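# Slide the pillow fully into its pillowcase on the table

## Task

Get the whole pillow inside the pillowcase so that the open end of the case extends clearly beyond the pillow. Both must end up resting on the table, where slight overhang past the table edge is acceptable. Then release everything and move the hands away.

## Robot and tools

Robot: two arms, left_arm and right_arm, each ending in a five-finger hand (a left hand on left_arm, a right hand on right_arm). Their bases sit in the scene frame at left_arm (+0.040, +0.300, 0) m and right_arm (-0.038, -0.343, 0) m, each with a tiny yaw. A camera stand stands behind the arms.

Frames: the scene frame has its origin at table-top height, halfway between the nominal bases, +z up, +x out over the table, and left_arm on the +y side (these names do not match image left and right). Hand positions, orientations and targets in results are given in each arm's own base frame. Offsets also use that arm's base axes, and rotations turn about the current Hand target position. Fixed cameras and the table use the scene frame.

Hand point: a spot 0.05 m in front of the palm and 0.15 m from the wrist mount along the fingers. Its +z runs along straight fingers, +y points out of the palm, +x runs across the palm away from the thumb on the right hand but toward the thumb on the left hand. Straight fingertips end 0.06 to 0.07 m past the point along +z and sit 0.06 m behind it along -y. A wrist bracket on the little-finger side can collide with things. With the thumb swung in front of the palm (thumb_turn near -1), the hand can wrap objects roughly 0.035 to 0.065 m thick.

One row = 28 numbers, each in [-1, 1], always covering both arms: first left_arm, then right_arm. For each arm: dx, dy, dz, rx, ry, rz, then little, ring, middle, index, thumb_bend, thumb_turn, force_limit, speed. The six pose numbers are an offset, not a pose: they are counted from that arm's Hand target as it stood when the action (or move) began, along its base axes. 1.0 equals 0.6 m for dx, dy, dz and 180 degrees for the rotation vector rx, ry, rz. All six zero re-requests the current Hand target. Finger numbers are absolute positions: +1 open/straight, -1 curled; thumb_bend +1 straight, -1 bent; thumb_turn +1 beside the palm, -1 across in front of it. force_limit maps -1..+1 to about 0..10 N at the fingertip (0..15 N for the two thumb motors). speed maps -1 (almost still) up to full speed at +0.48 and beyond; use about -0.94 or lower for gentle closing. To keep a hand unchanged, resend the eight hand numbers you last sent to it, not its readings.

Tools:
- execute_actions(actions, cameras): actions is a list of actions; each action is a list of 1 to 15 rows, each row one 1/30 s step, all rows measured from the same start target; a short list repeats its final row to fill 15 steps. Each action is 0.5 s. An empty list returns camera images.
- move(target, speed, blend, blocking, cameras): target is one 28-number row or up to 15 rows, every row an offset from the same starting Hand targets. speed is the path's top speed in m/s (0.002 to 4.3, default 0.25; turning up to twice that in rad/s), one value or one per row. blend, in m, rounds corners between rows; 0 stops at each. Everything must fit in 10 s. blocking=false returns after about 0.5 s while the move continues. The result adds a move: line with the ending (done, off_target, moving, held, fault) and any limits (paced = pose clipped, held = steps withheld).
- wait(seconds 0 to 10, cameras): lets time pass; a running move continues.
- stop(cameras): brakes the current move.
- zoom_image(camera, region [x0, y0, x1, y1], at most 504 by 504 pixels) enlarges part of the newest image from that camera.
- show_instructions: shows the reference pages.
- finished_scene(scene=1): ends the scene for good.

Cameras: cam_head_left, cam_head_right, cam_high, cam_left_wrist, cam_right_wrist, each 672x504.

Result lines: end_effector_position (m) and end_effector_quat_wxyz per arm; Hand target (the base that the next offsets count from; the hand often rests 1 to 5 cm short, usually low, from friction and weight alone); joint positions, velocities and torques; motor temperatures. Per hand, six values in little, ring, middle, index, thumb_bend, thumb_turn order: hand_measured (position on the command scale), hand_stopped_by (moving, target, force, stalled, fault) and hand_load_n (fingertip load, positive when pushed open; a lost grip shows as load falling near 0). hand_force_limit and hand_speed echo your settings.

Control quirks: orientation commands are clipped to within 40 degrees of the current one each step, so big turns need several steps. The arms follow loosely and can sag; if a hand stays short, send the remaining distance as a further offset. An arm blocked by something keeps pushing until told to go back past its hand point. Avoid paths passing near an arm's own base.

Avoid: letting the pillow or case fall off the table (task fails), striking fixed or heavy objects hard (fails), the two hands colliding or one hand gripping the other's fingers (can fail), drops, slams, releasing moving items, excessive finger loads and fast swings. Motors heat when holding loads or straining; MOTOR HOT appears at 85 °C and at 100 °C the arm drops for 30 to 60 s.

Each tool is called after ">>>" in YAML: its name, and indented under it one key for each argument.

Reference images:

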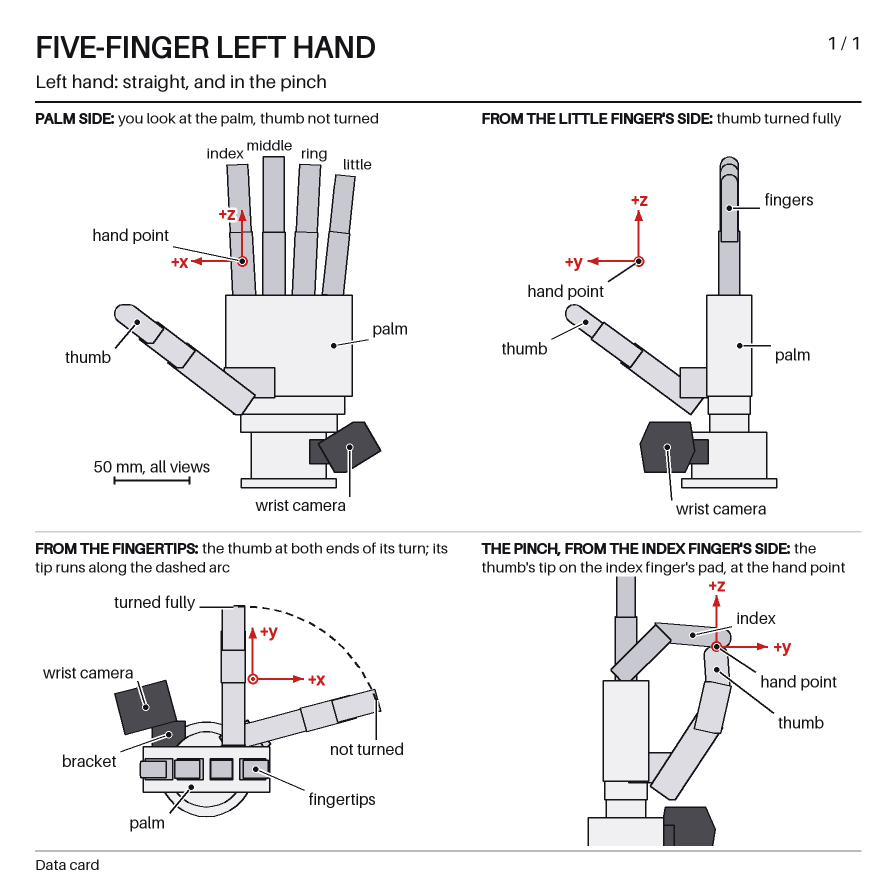

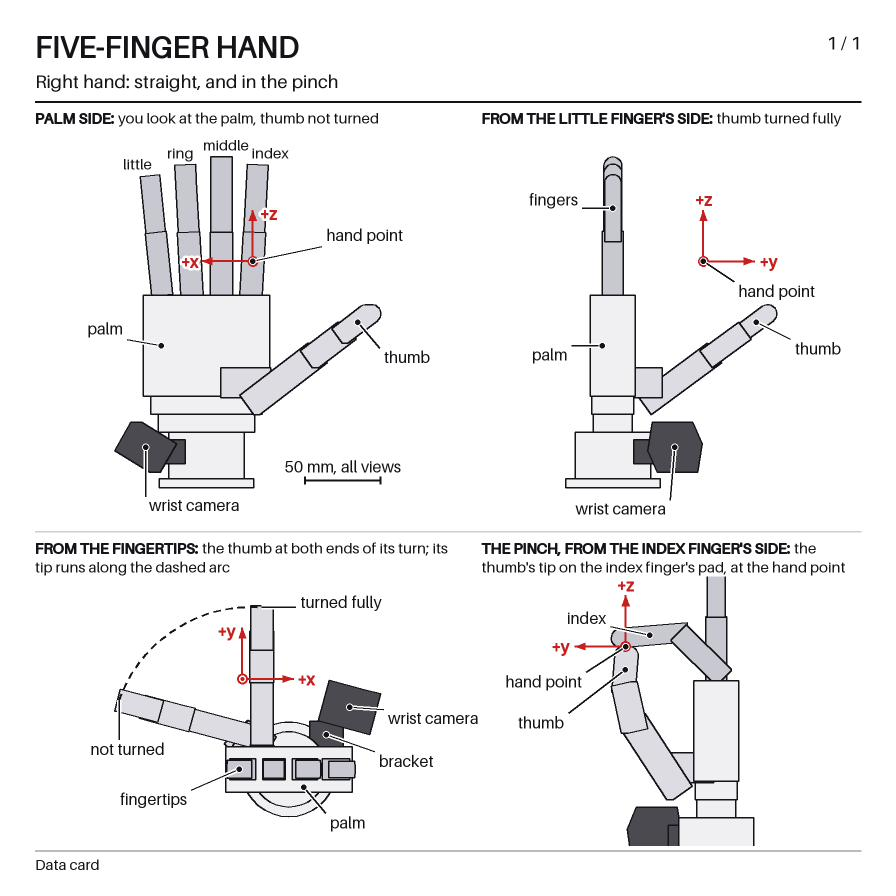

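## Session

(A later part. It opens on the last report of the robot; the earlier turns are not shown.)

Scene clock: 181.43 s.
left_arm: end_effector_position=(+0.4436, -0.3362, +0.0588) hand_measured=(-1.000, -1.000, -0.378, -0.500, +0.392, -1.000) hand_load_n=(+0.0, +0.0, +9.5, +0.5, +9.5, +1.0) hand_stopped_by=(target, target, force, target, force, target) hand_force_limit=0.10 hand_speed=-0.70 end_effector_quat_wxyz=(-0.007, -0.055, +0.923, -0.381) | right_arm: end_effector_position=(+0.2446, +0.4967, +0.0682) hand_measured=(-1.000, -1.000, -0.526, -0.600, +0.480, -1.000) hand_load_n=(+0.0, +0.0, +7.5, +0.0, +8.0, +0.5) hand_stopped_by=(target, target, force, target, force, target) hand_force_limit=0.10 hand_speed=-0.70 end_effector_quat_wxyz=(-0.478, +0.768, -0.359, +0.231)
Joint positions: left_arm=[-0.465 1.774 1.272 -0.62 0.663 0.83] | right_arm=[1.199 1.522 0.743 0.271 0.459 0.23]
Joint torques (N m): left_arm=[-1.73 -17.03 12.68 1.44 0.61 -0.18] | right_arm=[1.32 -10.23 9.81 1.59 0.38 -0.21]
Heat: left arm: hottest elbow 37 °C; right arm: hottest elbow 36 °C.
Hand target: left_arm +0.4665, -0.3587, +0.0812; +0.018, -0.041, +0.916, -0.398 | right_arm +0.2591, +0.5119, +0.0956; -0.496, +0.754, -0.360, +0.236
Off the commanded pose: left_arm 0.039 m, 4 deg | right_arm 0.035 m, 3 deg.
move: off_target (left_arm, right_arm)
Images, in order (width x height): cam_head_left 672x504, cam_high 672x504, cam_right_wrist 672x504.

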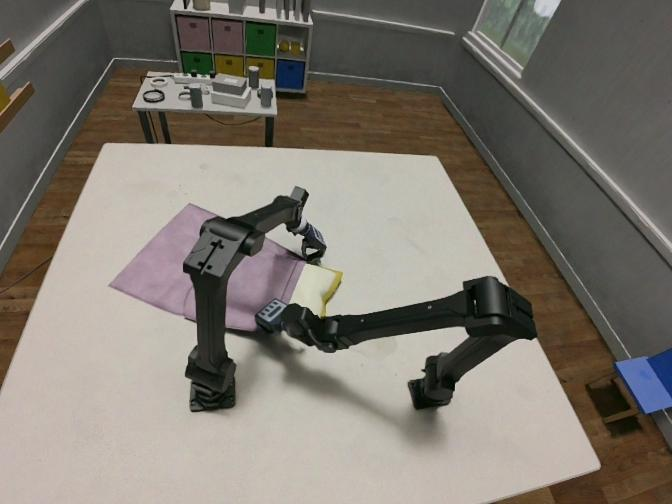

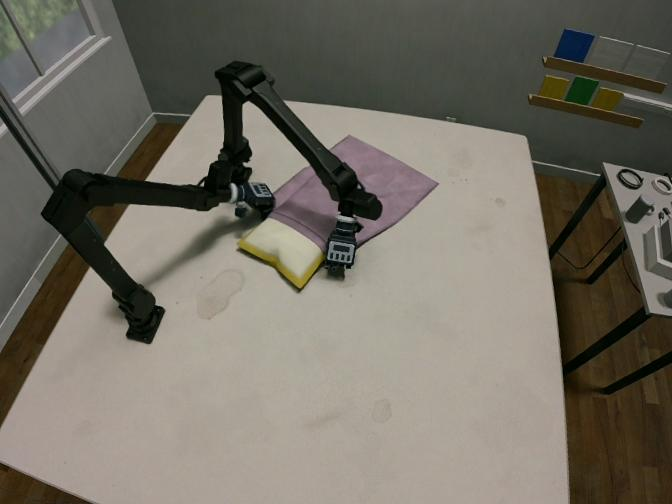

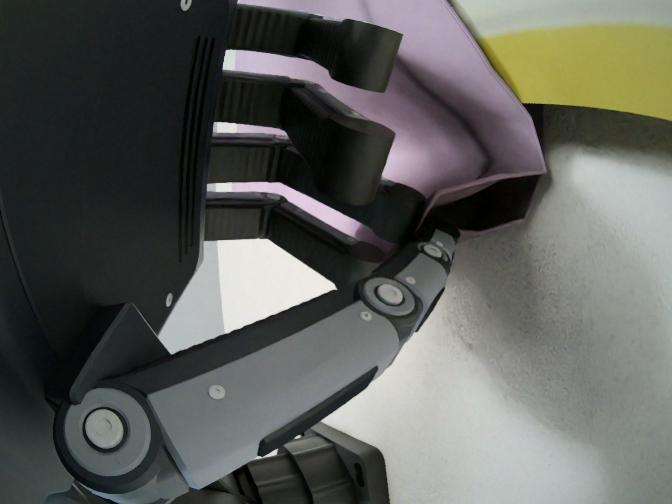

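>>> move:
  target: [0,0,0.15,0,0,0,-1,-1,-0.5,-0.5,0.15,-1,0.1,-0.7,0.0,0.0,0.15,0,0,0,-1,-1,-0.6,-0.6,0.1,-1,0.1,-0.7]
  speed: 0.08
  cameras: ["all"]

Scene clock: 184.43 s.
left_arm: end_effector_position=(+0.4540, -0.3431, +0.1375) hand_measured=(-1.000, -1.000, -0.378, -0.500, +0.392, -1.000) hand_load_n=(+0.0, +0.0, +9.5, +0.0, +9.0, +1.0) hand_stopped_by=(target, target, force, target, force, target) hand_force_limit=0.10 hand_speed=-0.70 end_effector_quat_wxyz=(-0.004, -0.053, +0.922, -0.383) | right_arm: end_effector_position=(+0.2458, +0.4911, +0.1389) hand_measured=(-1.000, -1.000, -0.526, -0.600, +0.480, -1.000) hand_load_n=(+0.0, +0.0, +7.5, +0.0, +8.5, +0.5) hand_stopped_by=(target, target, force, target, force, target) hand_force_limit=0.10 hand_speed=-0.70 end_effector_quat_wxyz=(-0.463, +0.776, -0.358, +0.235)
Joint positions: left_arm=[-0.468 1.719 1.419 -0.811 0.663 0.827] | right_arm=[1.194 1.378 0.845 -0.008 0.462 0.222]
Joint torques (N m): left_arm=[-1.49 -19.14 13.2 0.43 0.6 -0.15] | right_arm=[1.67 -10.34 12.3 1.65 0.29 -0.12]
Heat: left arm: hottest elbow 38 °C; right arm: hottest elbow 36 °C.
Hand target: left_arm +0.4666, -0.3585, +0.1714; +0.018, -0.041, +0.916, -0.398 | right_arm +0.2591, +0.5120, +0.1855; -0.496, +0.754, -0.360, +0.236
Off the commanded pose: left_arm 0.039 m, 3 deg | right_arm 0.053 m, 5 deg.
move: off_target (left_arm, right_arm)

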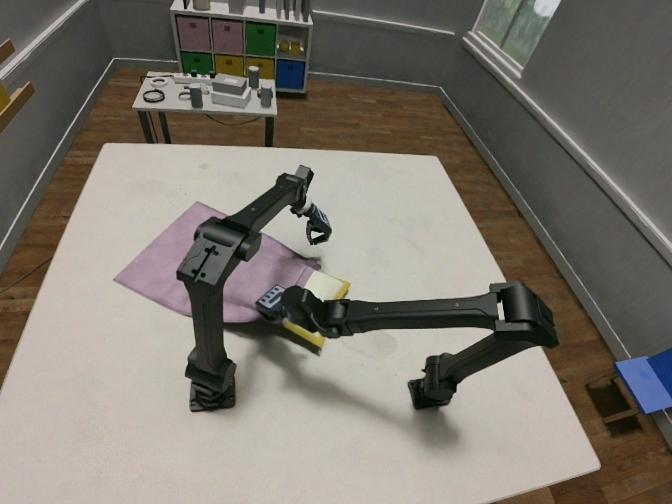

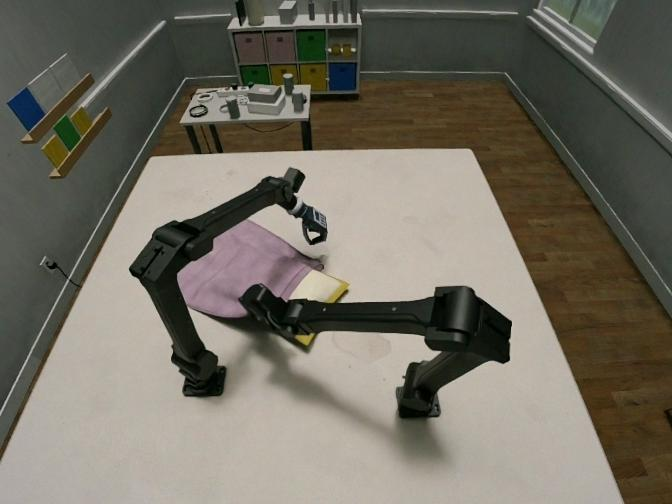

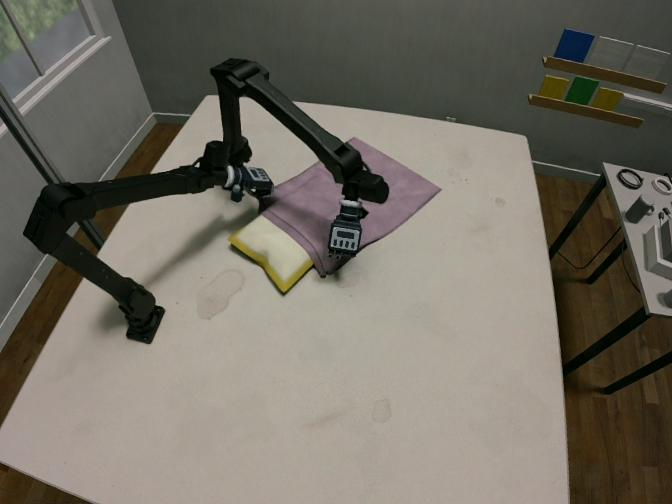

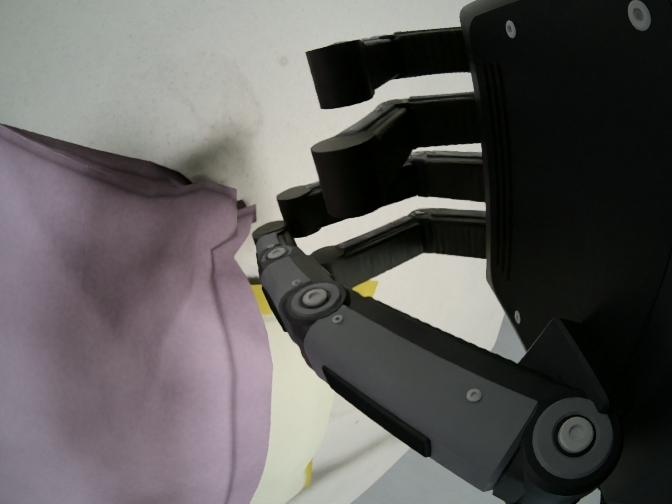

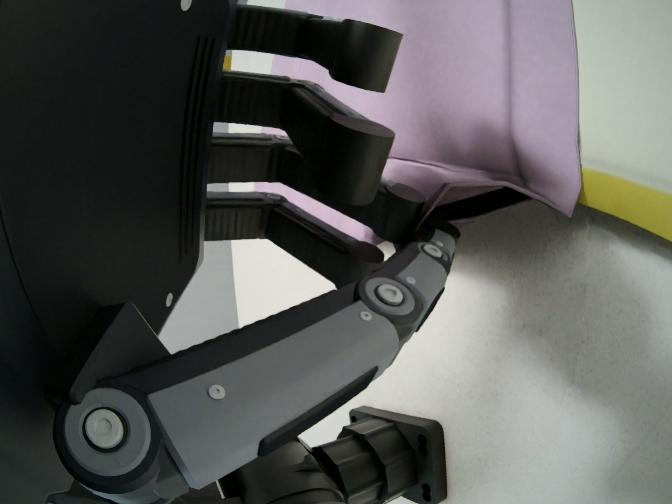

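>>> zoom_image:
  camera: "cam_head_left"
  region: [220, 200, 360, 360]

>>> zoom_image:
  camera: "cam_high"
  region: [220, 140, 380, 300]

Scaled by 3.150 from the camera's 672x504 image, which has a finer 960x720 frame.

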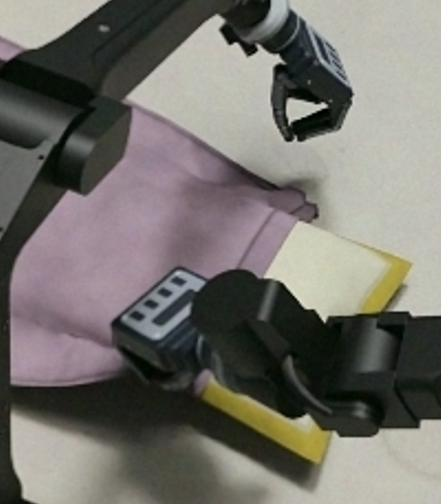

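Scaled by 3.150 from the camera's 672x504 image, which has a finer 960x720 frame.

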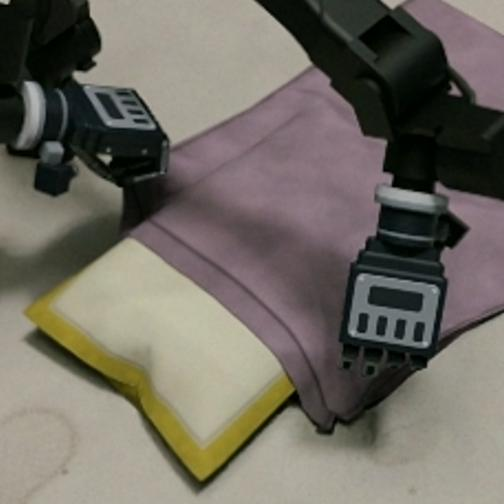

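>>> move:
  target: [-0.04,0.0,0.0,0,0,0,0.3,0.3,0.3,0.3,0.8,-1,0.1,-0.3,0.0,0.0,0.0,0,0,0,-1,-1,-0.6,-0.6,0.1,-1,0.1,-0.7]
  speed: 0.08
  cameras: ["cam_head_left","cam_high","cam_left_wrist"]

>>> zoom_image:
  camera: "cam_head_left"
  region: [260, 200, 360, 300]

>>> zoom_image:
  camera: "cam_high"
  region: [280, 190, 380, 290]

Scene clock: 189.13 s.
left_arm: end_effector_position=(+0.4450, -0.3534, +0.1635) hand_measured=(+0.300, +0.300, +0.300, +0.300, +0.800, -1.000) hand_load_n=(+0.0, +0.0, +0.0, +0.0, +0.0, +0.0) hand_stopped_by=(target, target, target, target, target, target) hand_force_limit=0.10 hand_speed=-0.30 end_effector_quat_wxyz=(+0.010, -0.044, +0.919, -0.393) | right_arm: end_effector_position=(+0.2458, +0.4911, +0.1388) hand_measured=(-1.000, -1.000, -0.526, -0.600, +0.480, -1.000) hand_load_n=(+0.0, +0.0, +7.5, +0.0, +8.5, +0.5) hand_stopped_by=(target, target, force, target, force, target) hand_force_limit=0.10 hand_speed=-0.70 end_effector_quat_wxyz=(-0.462, +0.777, -0.358, +0.235)
Joint positions: left_arm=[-0.492 1.67 1.419 -0.809 0.656 0.806] | right_arm=[1.194 1.378 0.845 -0.009 0.462 0.222]
Joint torques (N m): left_arm=[-0.85 -18.2 8.03 1.48 0.43 -0.18] | right_arm=[1.67 -10.34 12.29 1.69 0.29 -0.12]
Heat: left arm: hottest elbow 38 °C; right arm: hottest elbow 37 °C.
Hand target: left_arm +0.4425, -0.3586, +0.1714; +0.018, -0.041, +0.916, -0.398 | right_arm +0.2591, +0.5120, +0.1854; -0.496, +0.754, -0.360, +0.236
Off the commanded pose: left_arm 0.010 m, 1 deg | right_arm 0.053 m, 5 deg.
move: off_target (right_arm)
Images, in order (width x height): cam_head_left 672x504, cam_high 672x504, cam_left_wrist 672x504.

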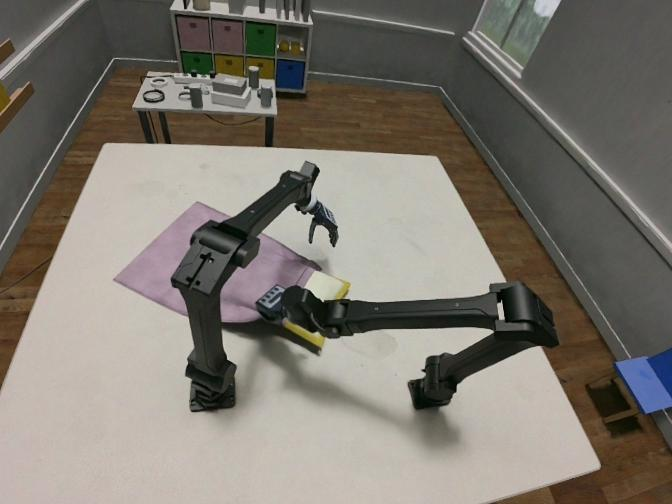

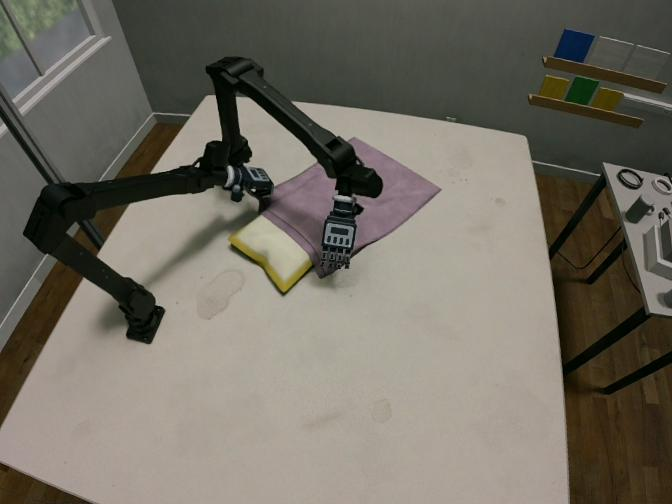

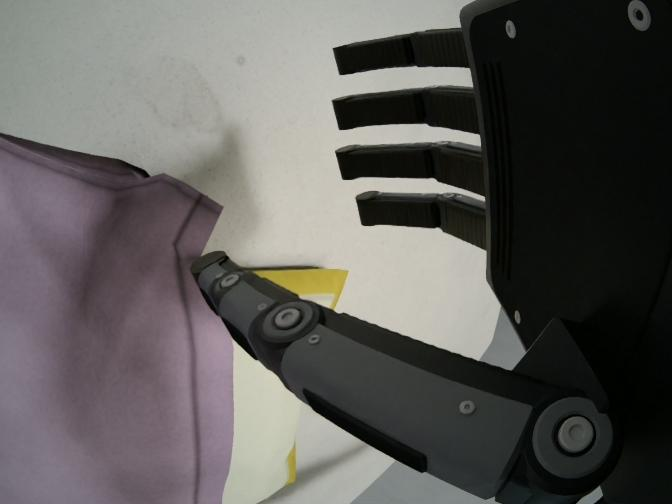

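Scaled by 5.040 from the camera's 672x504 image, which has a finer 960x720 frame.

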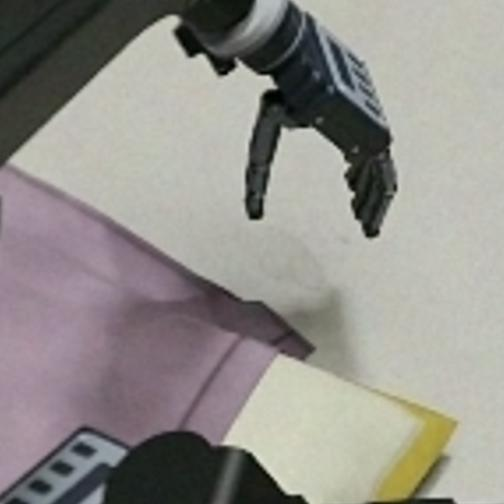

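Scaled by 5.040 from the camera's 672x504 image, which has a finer 960x720 frame.

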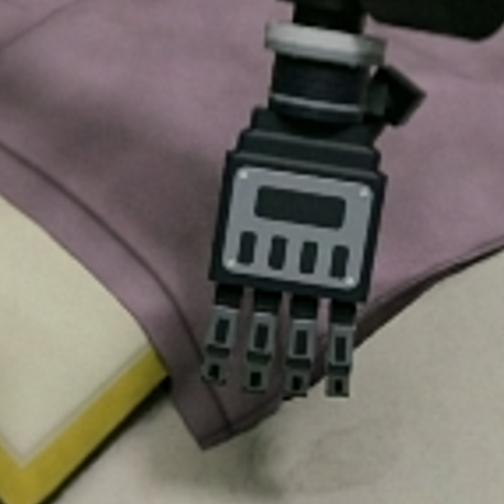

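>>> move:
  target:
    - [-0.015,0.0,-0.19,0,0,0,0.3,0.3,0.3,0.3,0.8,-1,0.1,-0.3,0.0,0.0,0.0,0,0,0,-1,-1,-0.6,-0.6,0.1,-1,0.1,-0.7]
    - [-0.015,0.0,-0.24,0,0,0,0.3,0.3,0.3,0.3,0.8,-1,0.1,-0.3,0.0,0.0,0.0,0,0,0,-1,-1,-0.6,-0.6,0.1,-1,0.1,-0.7]
  speed: 0.1
  cameras: ["cam_head_left","cam_high","cam_left_wrist"]

>>> zoom_image:
  camera: "cam_head_left"
  region: [260, 200, 360, 300]

>>> zoom_image:
  camera: "cam_high"
  region: [280, 190, 380, 290]

Scene clock: 193.83 s.
left_arm: end_effector_position=(+0.4388, -0.3551, +0.0483) hand_measured=(+0.300, +0.300, +0.300, +0.300, +0.800, -1.000) hand_load_n=(+0.0, +0.0, -7.0, +0.0, +0.0, +0.0) hand_stopped_by=(target, target, target, target, target, target) hand_force_limit=0.10 hand_speed=-0.30 end_effector_quat_wxyz=(+0.024, -0.041, +0.913, -0.406) | right_arm: end_effector_position=(+0.2458, +0.4911, +0.1388) hand_measured=(-1.000, -1.000, -0.526, -0.600, +0.480, -1.000) hand_load_n=(+0.0, +0.0, +7.5, +0.0, +8.5, +0.5) hand_stopped_by=(target, target, force, target, force, target) hand_force_limit=0.10 hand_speed=-0.70 end_effector_quat_wxyz=(-0.462, +0.777, -0.358, +0.235)
Joint positions: left_arm=[-0.497 1.757 1.194 -0.447 0.658 0.788] | right_arm=[1.194 1.378 0.845 -0.009 0.462 0.222]
Joint torques (N m): left_arm=[-1.49 -14.39 6.3 1.96 0.11 -0.06] | right_arm=[1.61 -10.34 12.3 1.7 0.29 -0.12]
Heat: left arm: hottest elbow 38 °C; right arm: hottest elbow 37 °C.
Hand target: left_arm +0.4335, -0.3586, +0.0275; +0.018, -0.041, +0.916, -0.399 | right_arm +0.2591, +0.5120, +0.1854; -0.496, +0.754, -0.360, +0.236
Off the commanded pose: left_arm 0.022 m, 1 deg | right_arm 0.053 m, 5 deg.
move: off_target (left_arm, right_arm)
Images, in order (width x height): cam_head_left 672x504, cam_high 672x504, cam_left_wrist 672x504.

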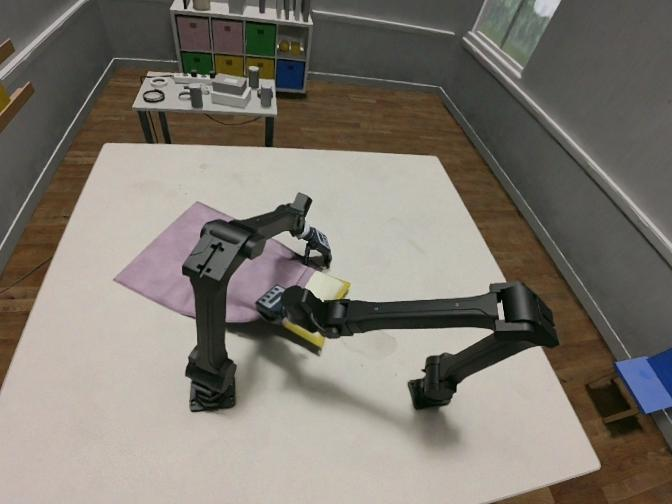

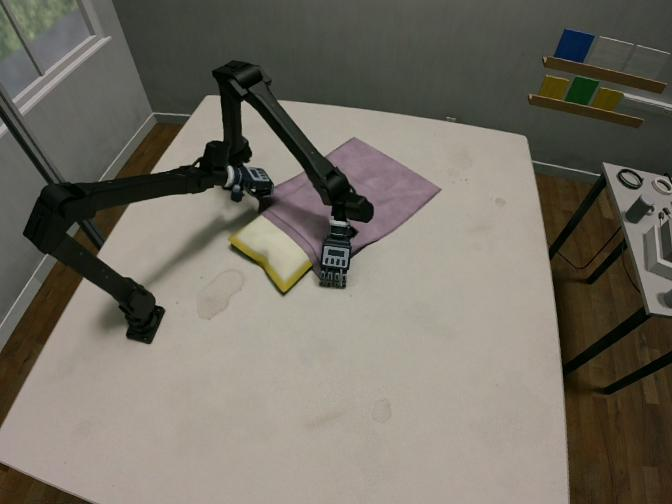

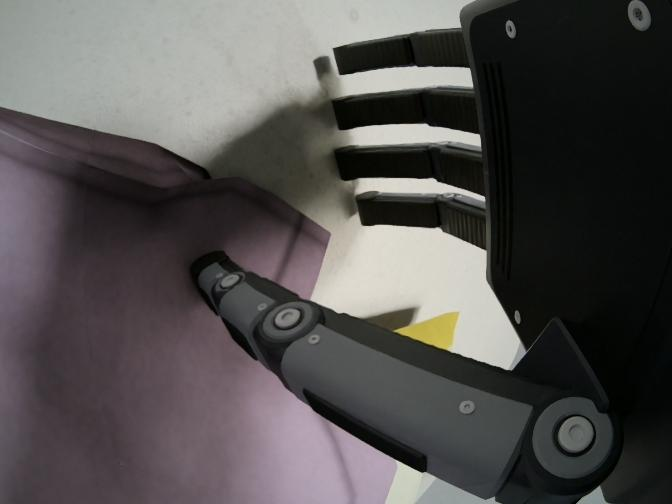

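Scaled by 5.040 from the camera's 672x504 image, which has a finer 960x720 frame.

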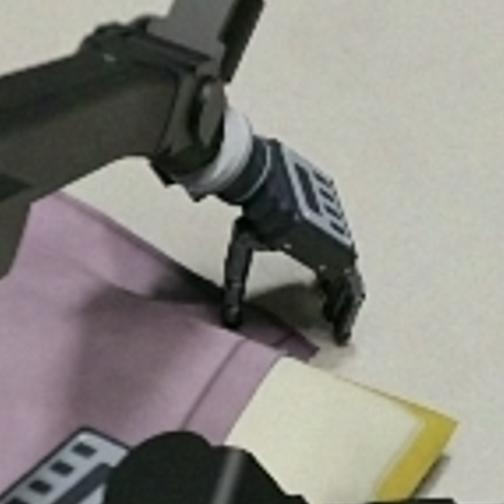

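Scaled by 5.040 from the camera's 672x504 image, which has a finer 960x720 frame.

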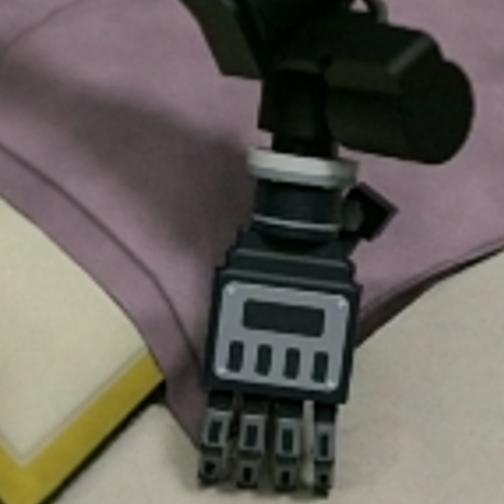

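>>> move:
  target:
    - [0,0.0,0.01,0,0,0,0.3,0.3,0.3,0.3,0.8,-1,0.1,-0.3,0.0,0.0,0.0,0,0,0,-1,-1,-0.6,-0.6,0.1,-1,0.1,-0.7]
    - [-0.01,0.11,0.01,0,0,0,0.3,0.3,0.3,0.3,0.8,-1,0.1,-0.3,0.0,0.0,0.0,0,0,0,-1,-1,-0.6,-0.6,0.1,-1,0.1,-0.7]
  speed: 0.06
  cameras: ["cam_head_left","cam_high","cam_left_wrist"]

>>> zoom_image:
  camera: "cam_head_left"
  region: [260, 200, 360, 300]

>>> zoom_image:
  camera: "cam_high"
  region: [280, 190, 380, 290]

Scene clock: 197.50 s.
left_arm: end_effector_position=(+0.4316, -0.3124, +0.0455) hand_measured=(+0.300, +0.300, +0.300, +0.300, +0.800, -1.000) hand_load_n=(+0.0, +0.0, +4.0, +0.0, -0.5, -0.5) hand_stopped_by=(target, target, target, target, target, target) hand_force_limit=0.10 hand_speed=-0.30 end_effector_quat_wxyz=(+0.024, -0.027, +0.910, -0.414) | right_arm: end_effector_position=(+0.2458, +0.4911, +0.1388) hand_measured=(-1.000, -1.000, -0.526, -0.600, +0.480, -1.000) hand_load_n=(+0.0, +0.0, +7.5, +0.0, +8.5, +0.5) hand_stopped_by=(target, target, force, target, force, target) hand_force_limit=0.10 hand_speed=-0.70 end_effector_quat_wxyz=(-0.462, +0.777, -0.358, +0.235)
Joint positions: left_arm=[-0.423 1.71 1.119 -0.469 0.718 0.892] | right_arm=[1.194 1.378 0.845 -0.009 0.462 0.222]
Joint torques (N m): left_arm=[1.67 -15.97 5.48 0.03 -0.05 0.14] | right_arm=[1.67 -10.34 12.29 1.68 0.29 -0.12]
Heat: left arm: hottest elbow 38 °C; right arm: hottest elbow 38 °C.
Hand target: left_arm +0.4275, -0.2925, +0.0332; +0.018, -0.041, +0.916, -0.398 | right_arm +0.2591, +0.5120, +0.1854; -0.496, +0.754, -0.360, +0.236
Off the commanded pose: left_arm 0.023 m, 3 deg | right_arm 0.053 m, 5 deg.
move: off_target (left_arm, right_arm)
Images, in order (width x height): cam_head_left 672x504, cam_high 672x504, cam_left_wrist 672x504.

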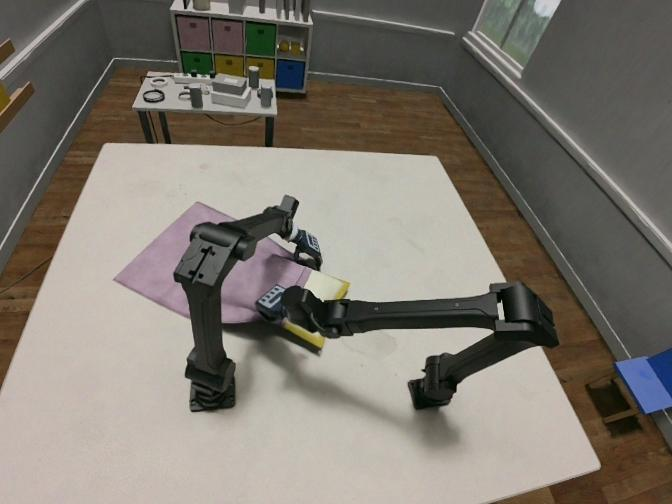

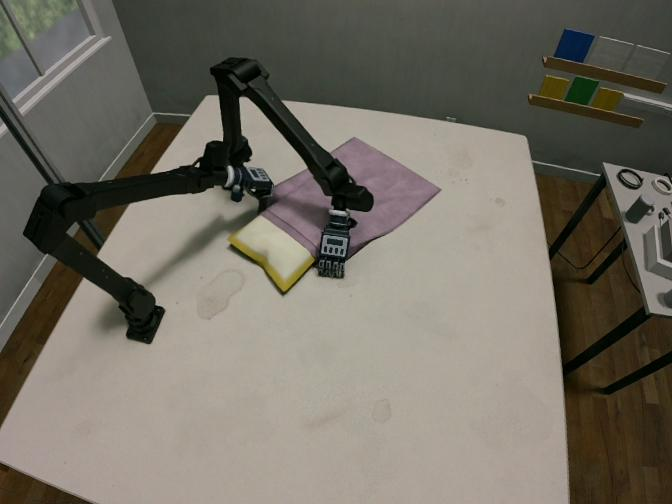

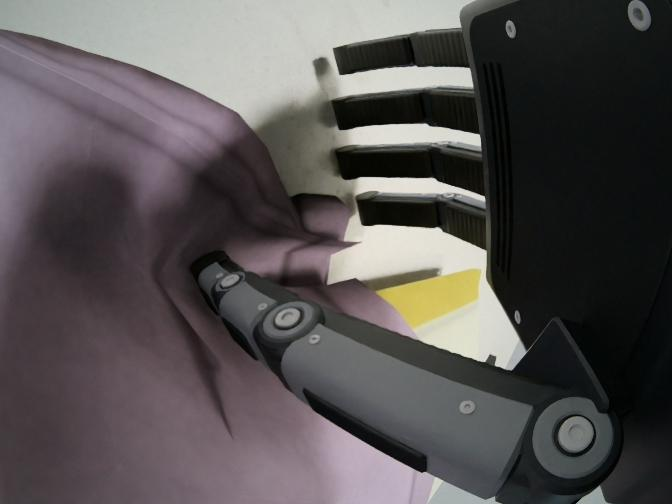

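Scaled by 5.040 from the camera's 672x504 image, which has a finer 960x720 frame.

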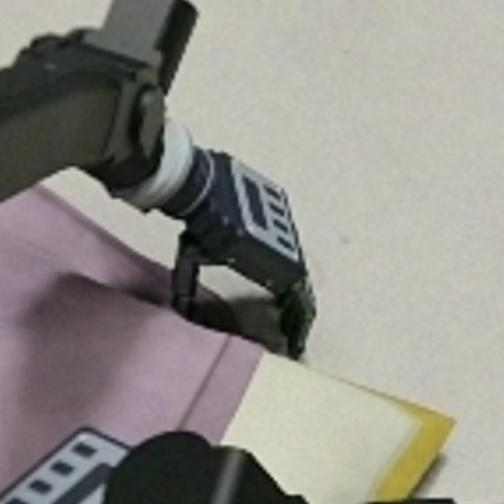

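Scaled by 5.040 from the camera's 672x504 image, which has a finer 960x720 frame.

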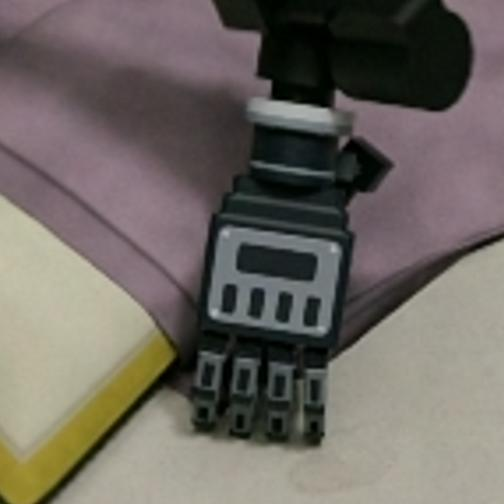

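>>> move:
  target: [0,0.02,-0.01,0,0,0,-0.8,-0.8,-0.8,-0.8,-0.1,-1,0.7,-0.6,0.0,0.0,0.0,0,0,0,-1,-1,-0.6,-0.6,0.1,-1,0.1,-0.7]
  speed: 0.06
  cameras: ["cam_head_left","cam_high","cam_left_wrist"]

>>> zoom_image:
  camera: "cam_head_left"
  region: [260, 200, 360, 300]

>>> zoom_image:
  camera: "cam_high"
  region: [280, 190, 380, 290]

Scene clock: 199.73 s.
left_arm: end_effector_position=(+0.4296, -0.2901, +0.0337) hand_measured=(-0.800, -0.800, -0.392, -0.800, +0.432, -1.000) hand_load_n=(+0.0, +0.0, +11.0, +0.0, +17.0, +3.0) hand_stopped_by=(target, target, force, target, force, target) hand_force_limit=0.70 hand_speed=-0.60 end_effector_quat_wxyz=(+0.021, -0.037, +0.913, -0.405) | right_arm: end_effector_position=(+0.2458, +0.4911, +0.1388) hand_measured=(-1.000, -1.000, -0.526, -0.600, +0.480, -1.000) hand_load_n=(+0.0, +0.0, +7.5, +0.0, +8.5, +0.5) hand_stopped_by=(target, target, force, target, force, target) hand_force_limit=0.10 hand_speed=-0.70 end_effector_quat_wxyz=(-0.462, +0.777, -0.358, +0.235)
Joint positions: left_arm=[-0.388 1.709 1.091 -0.481 0.717 0.922] | right_arm=[1.194 1.378 0.845 -0.009 0.462 0.222]
Joint torques (N m): left_arm=[0.67 -15.5 6.26 0.38 0.4 0.12] | right_arm=[1.67 -10.4 12.3 1.7 0.29 -0.13]
Heat: left arm: hottest elbow 37 °C; right arm: hottest elbow 38 °C.
Hand target: left_arm +0.4274, -0.2806, +0.0274; +0.018, -0.041, +0.916, -0.398 | right_arm +0.2591, +0.5120, +0.1854; -0.496, +0.754, -0.360, +0.236
Off the commanded pose: left_arm 0.012 m, 1 deg | right_arm 0.053 m, 5 deg.
move: off_target (left_arm, right_arm)
Images, in order (width x height): cam_head_left 672x504, cam_high 672x504, cam_left_wrist 672x504.

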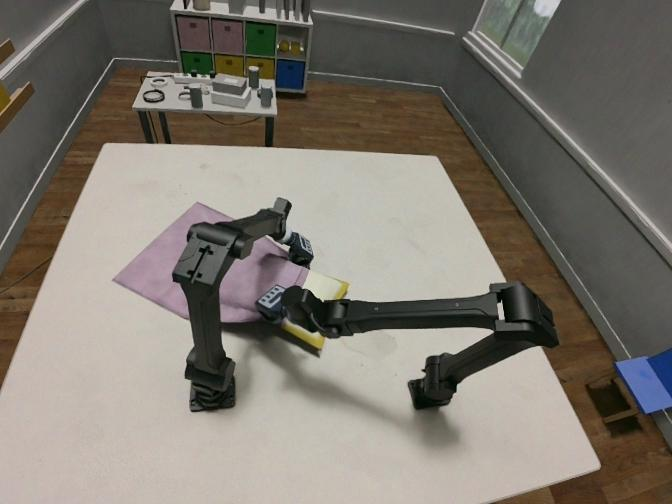

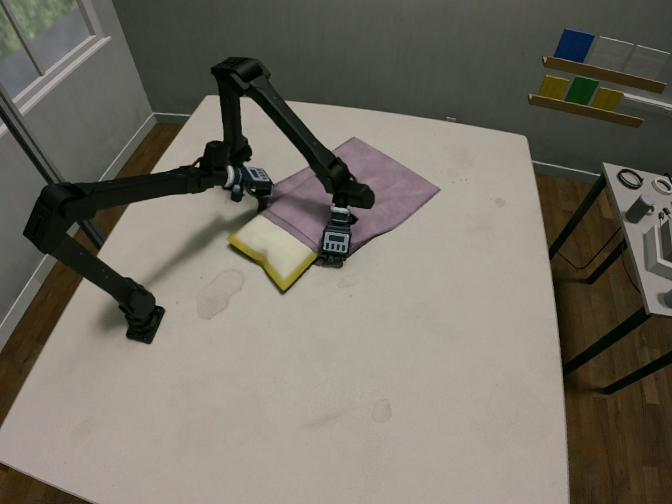

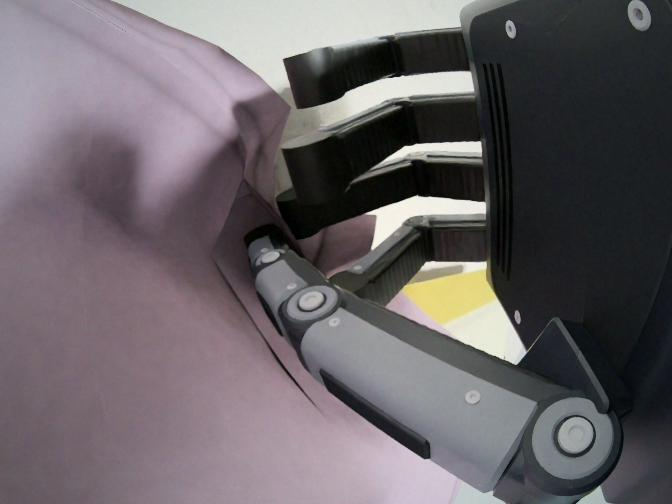

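Scaled by 5.040 from the camera's 672x504 image, which has a finer 960x720 frame.

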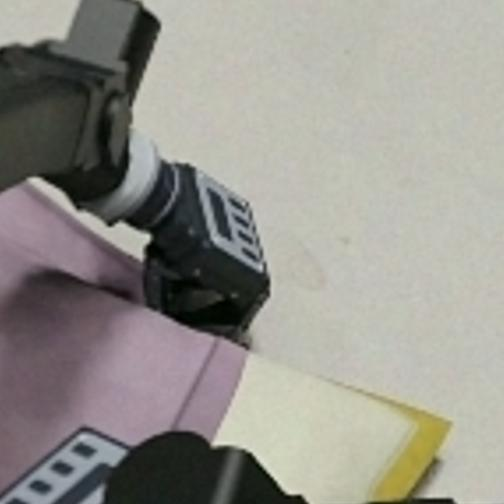

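Scaled by 5.040 from the camera's 672x504 image, which has a finer 960x720 frame.

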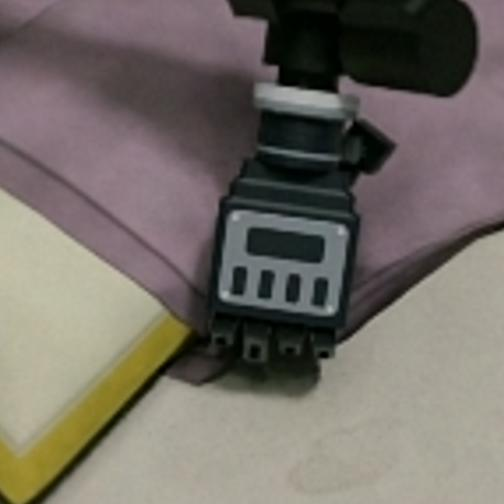

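>>> move:
  target: [0,-0.05,0.23,0,0,0,-0.8,-0.8,-0.8,-0.8,-0.1,-1,0.7,-0.6,0.0,0.0,0.0,0,0,0,-1,-1,-0.6,-0.6,0.1,-1,0.1,-0.7]
  speed: 0.08
  cameras: ["cam_head_left","cam_high","cam_left_wrist","cam_right_wrist"]

>>> zoom_image:
  camera: "cam_head_left"
  region: [220, 200, 360, 360]

>>> zoom_image:
  camera: "cam_high"
  region: [220, 140, 380, 300]

Scene clock: 203.07 s.
left_arm: end_effector_position=(+0.4069, -0.2935, +0.1221) hand_measured=(-0.800, -0.800, -0.392, -0.800, +0.432, -1.000) hand_load_n=(+0.0, +0.0, +9.5, +0.0, +15.5, +5.0) hand_stopped_by=(target, target, force, target, force, target) hand_force_limit=0.70 hand_speed=-0.60 end_effector_quat_wxyz=(-0.016, -0.058, +0.923, -0.379) | right_arm: end_effector_position=(+0.2458, +0.4911, +0.1388) hand_measured=(-1.000, -1.000, -0.526, -0.600, +0.480, -1.000) hand_load_n=(+0.0, +0.0, +7.5, +0.5, +8.5, +0.5) hand_stopped_by=(target, target, force, target, force, target) hand_force_limit=0.10 hand_speed=-0.70 end_effector_quat_wxyz=(-0.462, +0.777, -0.358, +0.235)
Joint positions: left_arm=[-0.418 1.596 1.224 -0.803 0.689 0.884] | right_arm=[1.194 1.378 0.845 -0.009 0.462 0.222]
Joint torques (N m): left_arm=[-1.67 -17.67 13.83 0.42 0.59 -0.18] | right_arm=[1.67 -10.34 12.3 1.7 0.29 -0.12]
Motor temperatures (°C): left_arm=[23 30 38 25 22 22] | right_arm=[28 32 39 24 25 21]
Heat: left arm: hottest elbow 38 °C; right arm: hottest elbow 39 °C.
Hand target: left_arm +0.4274, -0.3106, +0.1652; +0.018, -0.041, +0.916, -0.398 | right_arm +0.2591, +0.5120, +0.1854; -0.496, +0.754, -0.360, +0.236
Off the commanded pose: left_arm 0.051 m, 5 deg | right_arm 0.053 m, 5 deg.
move: off_target (left_arm, right_arm)
Images, in order (width x height): cam_head_left 672x504, cam_high 672x504, cam_left_wrist 672x504, cam_right_wrist 672x504.

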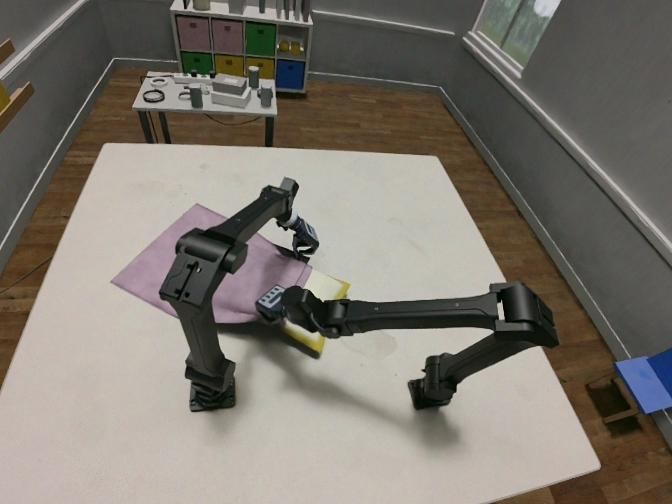

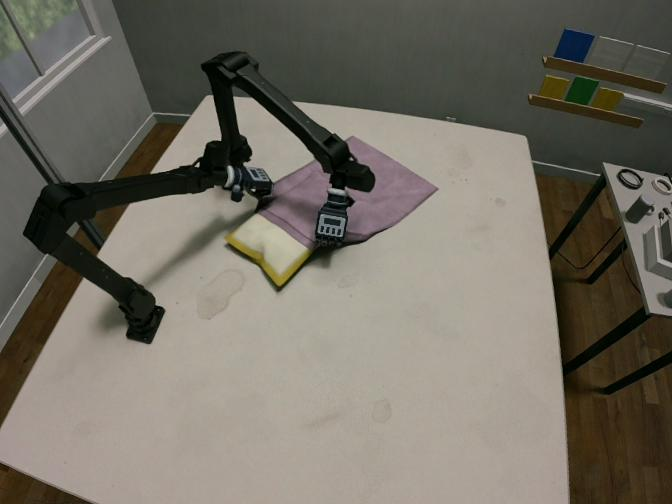

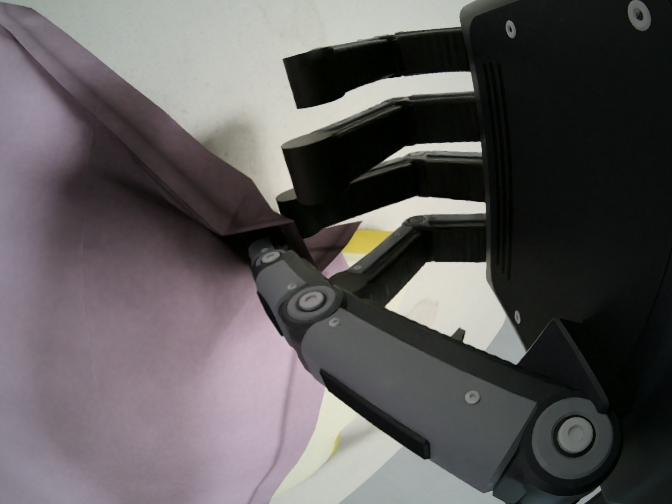

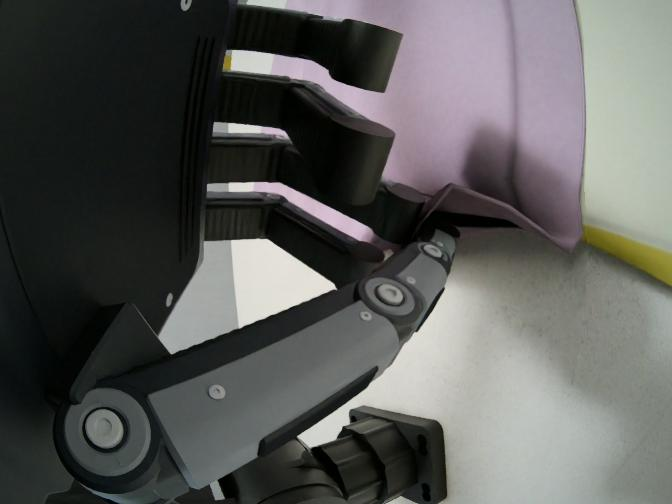

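Scaled by 3.150 from the camera's 672x504 image, which has a finer 960x720 frame.

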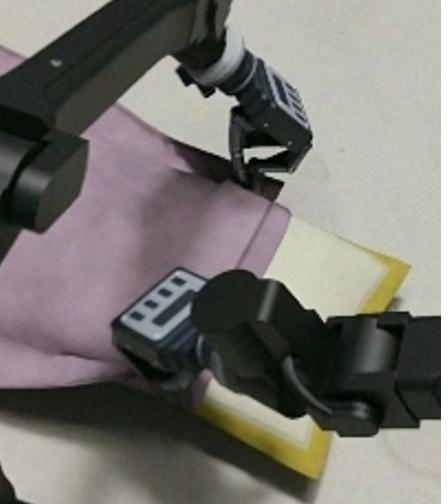

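Scaled by 3.150 from the camera's 672x504 image, which has a finer 960x720 frame.

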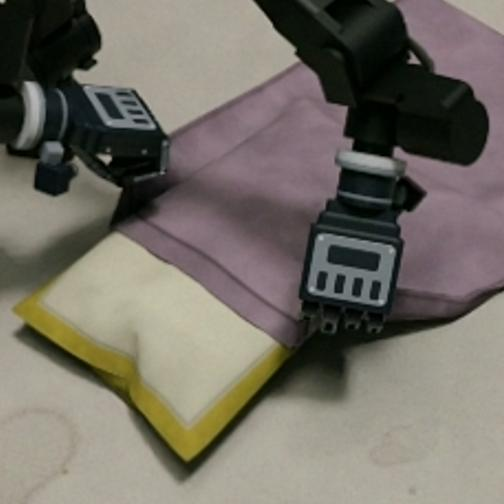

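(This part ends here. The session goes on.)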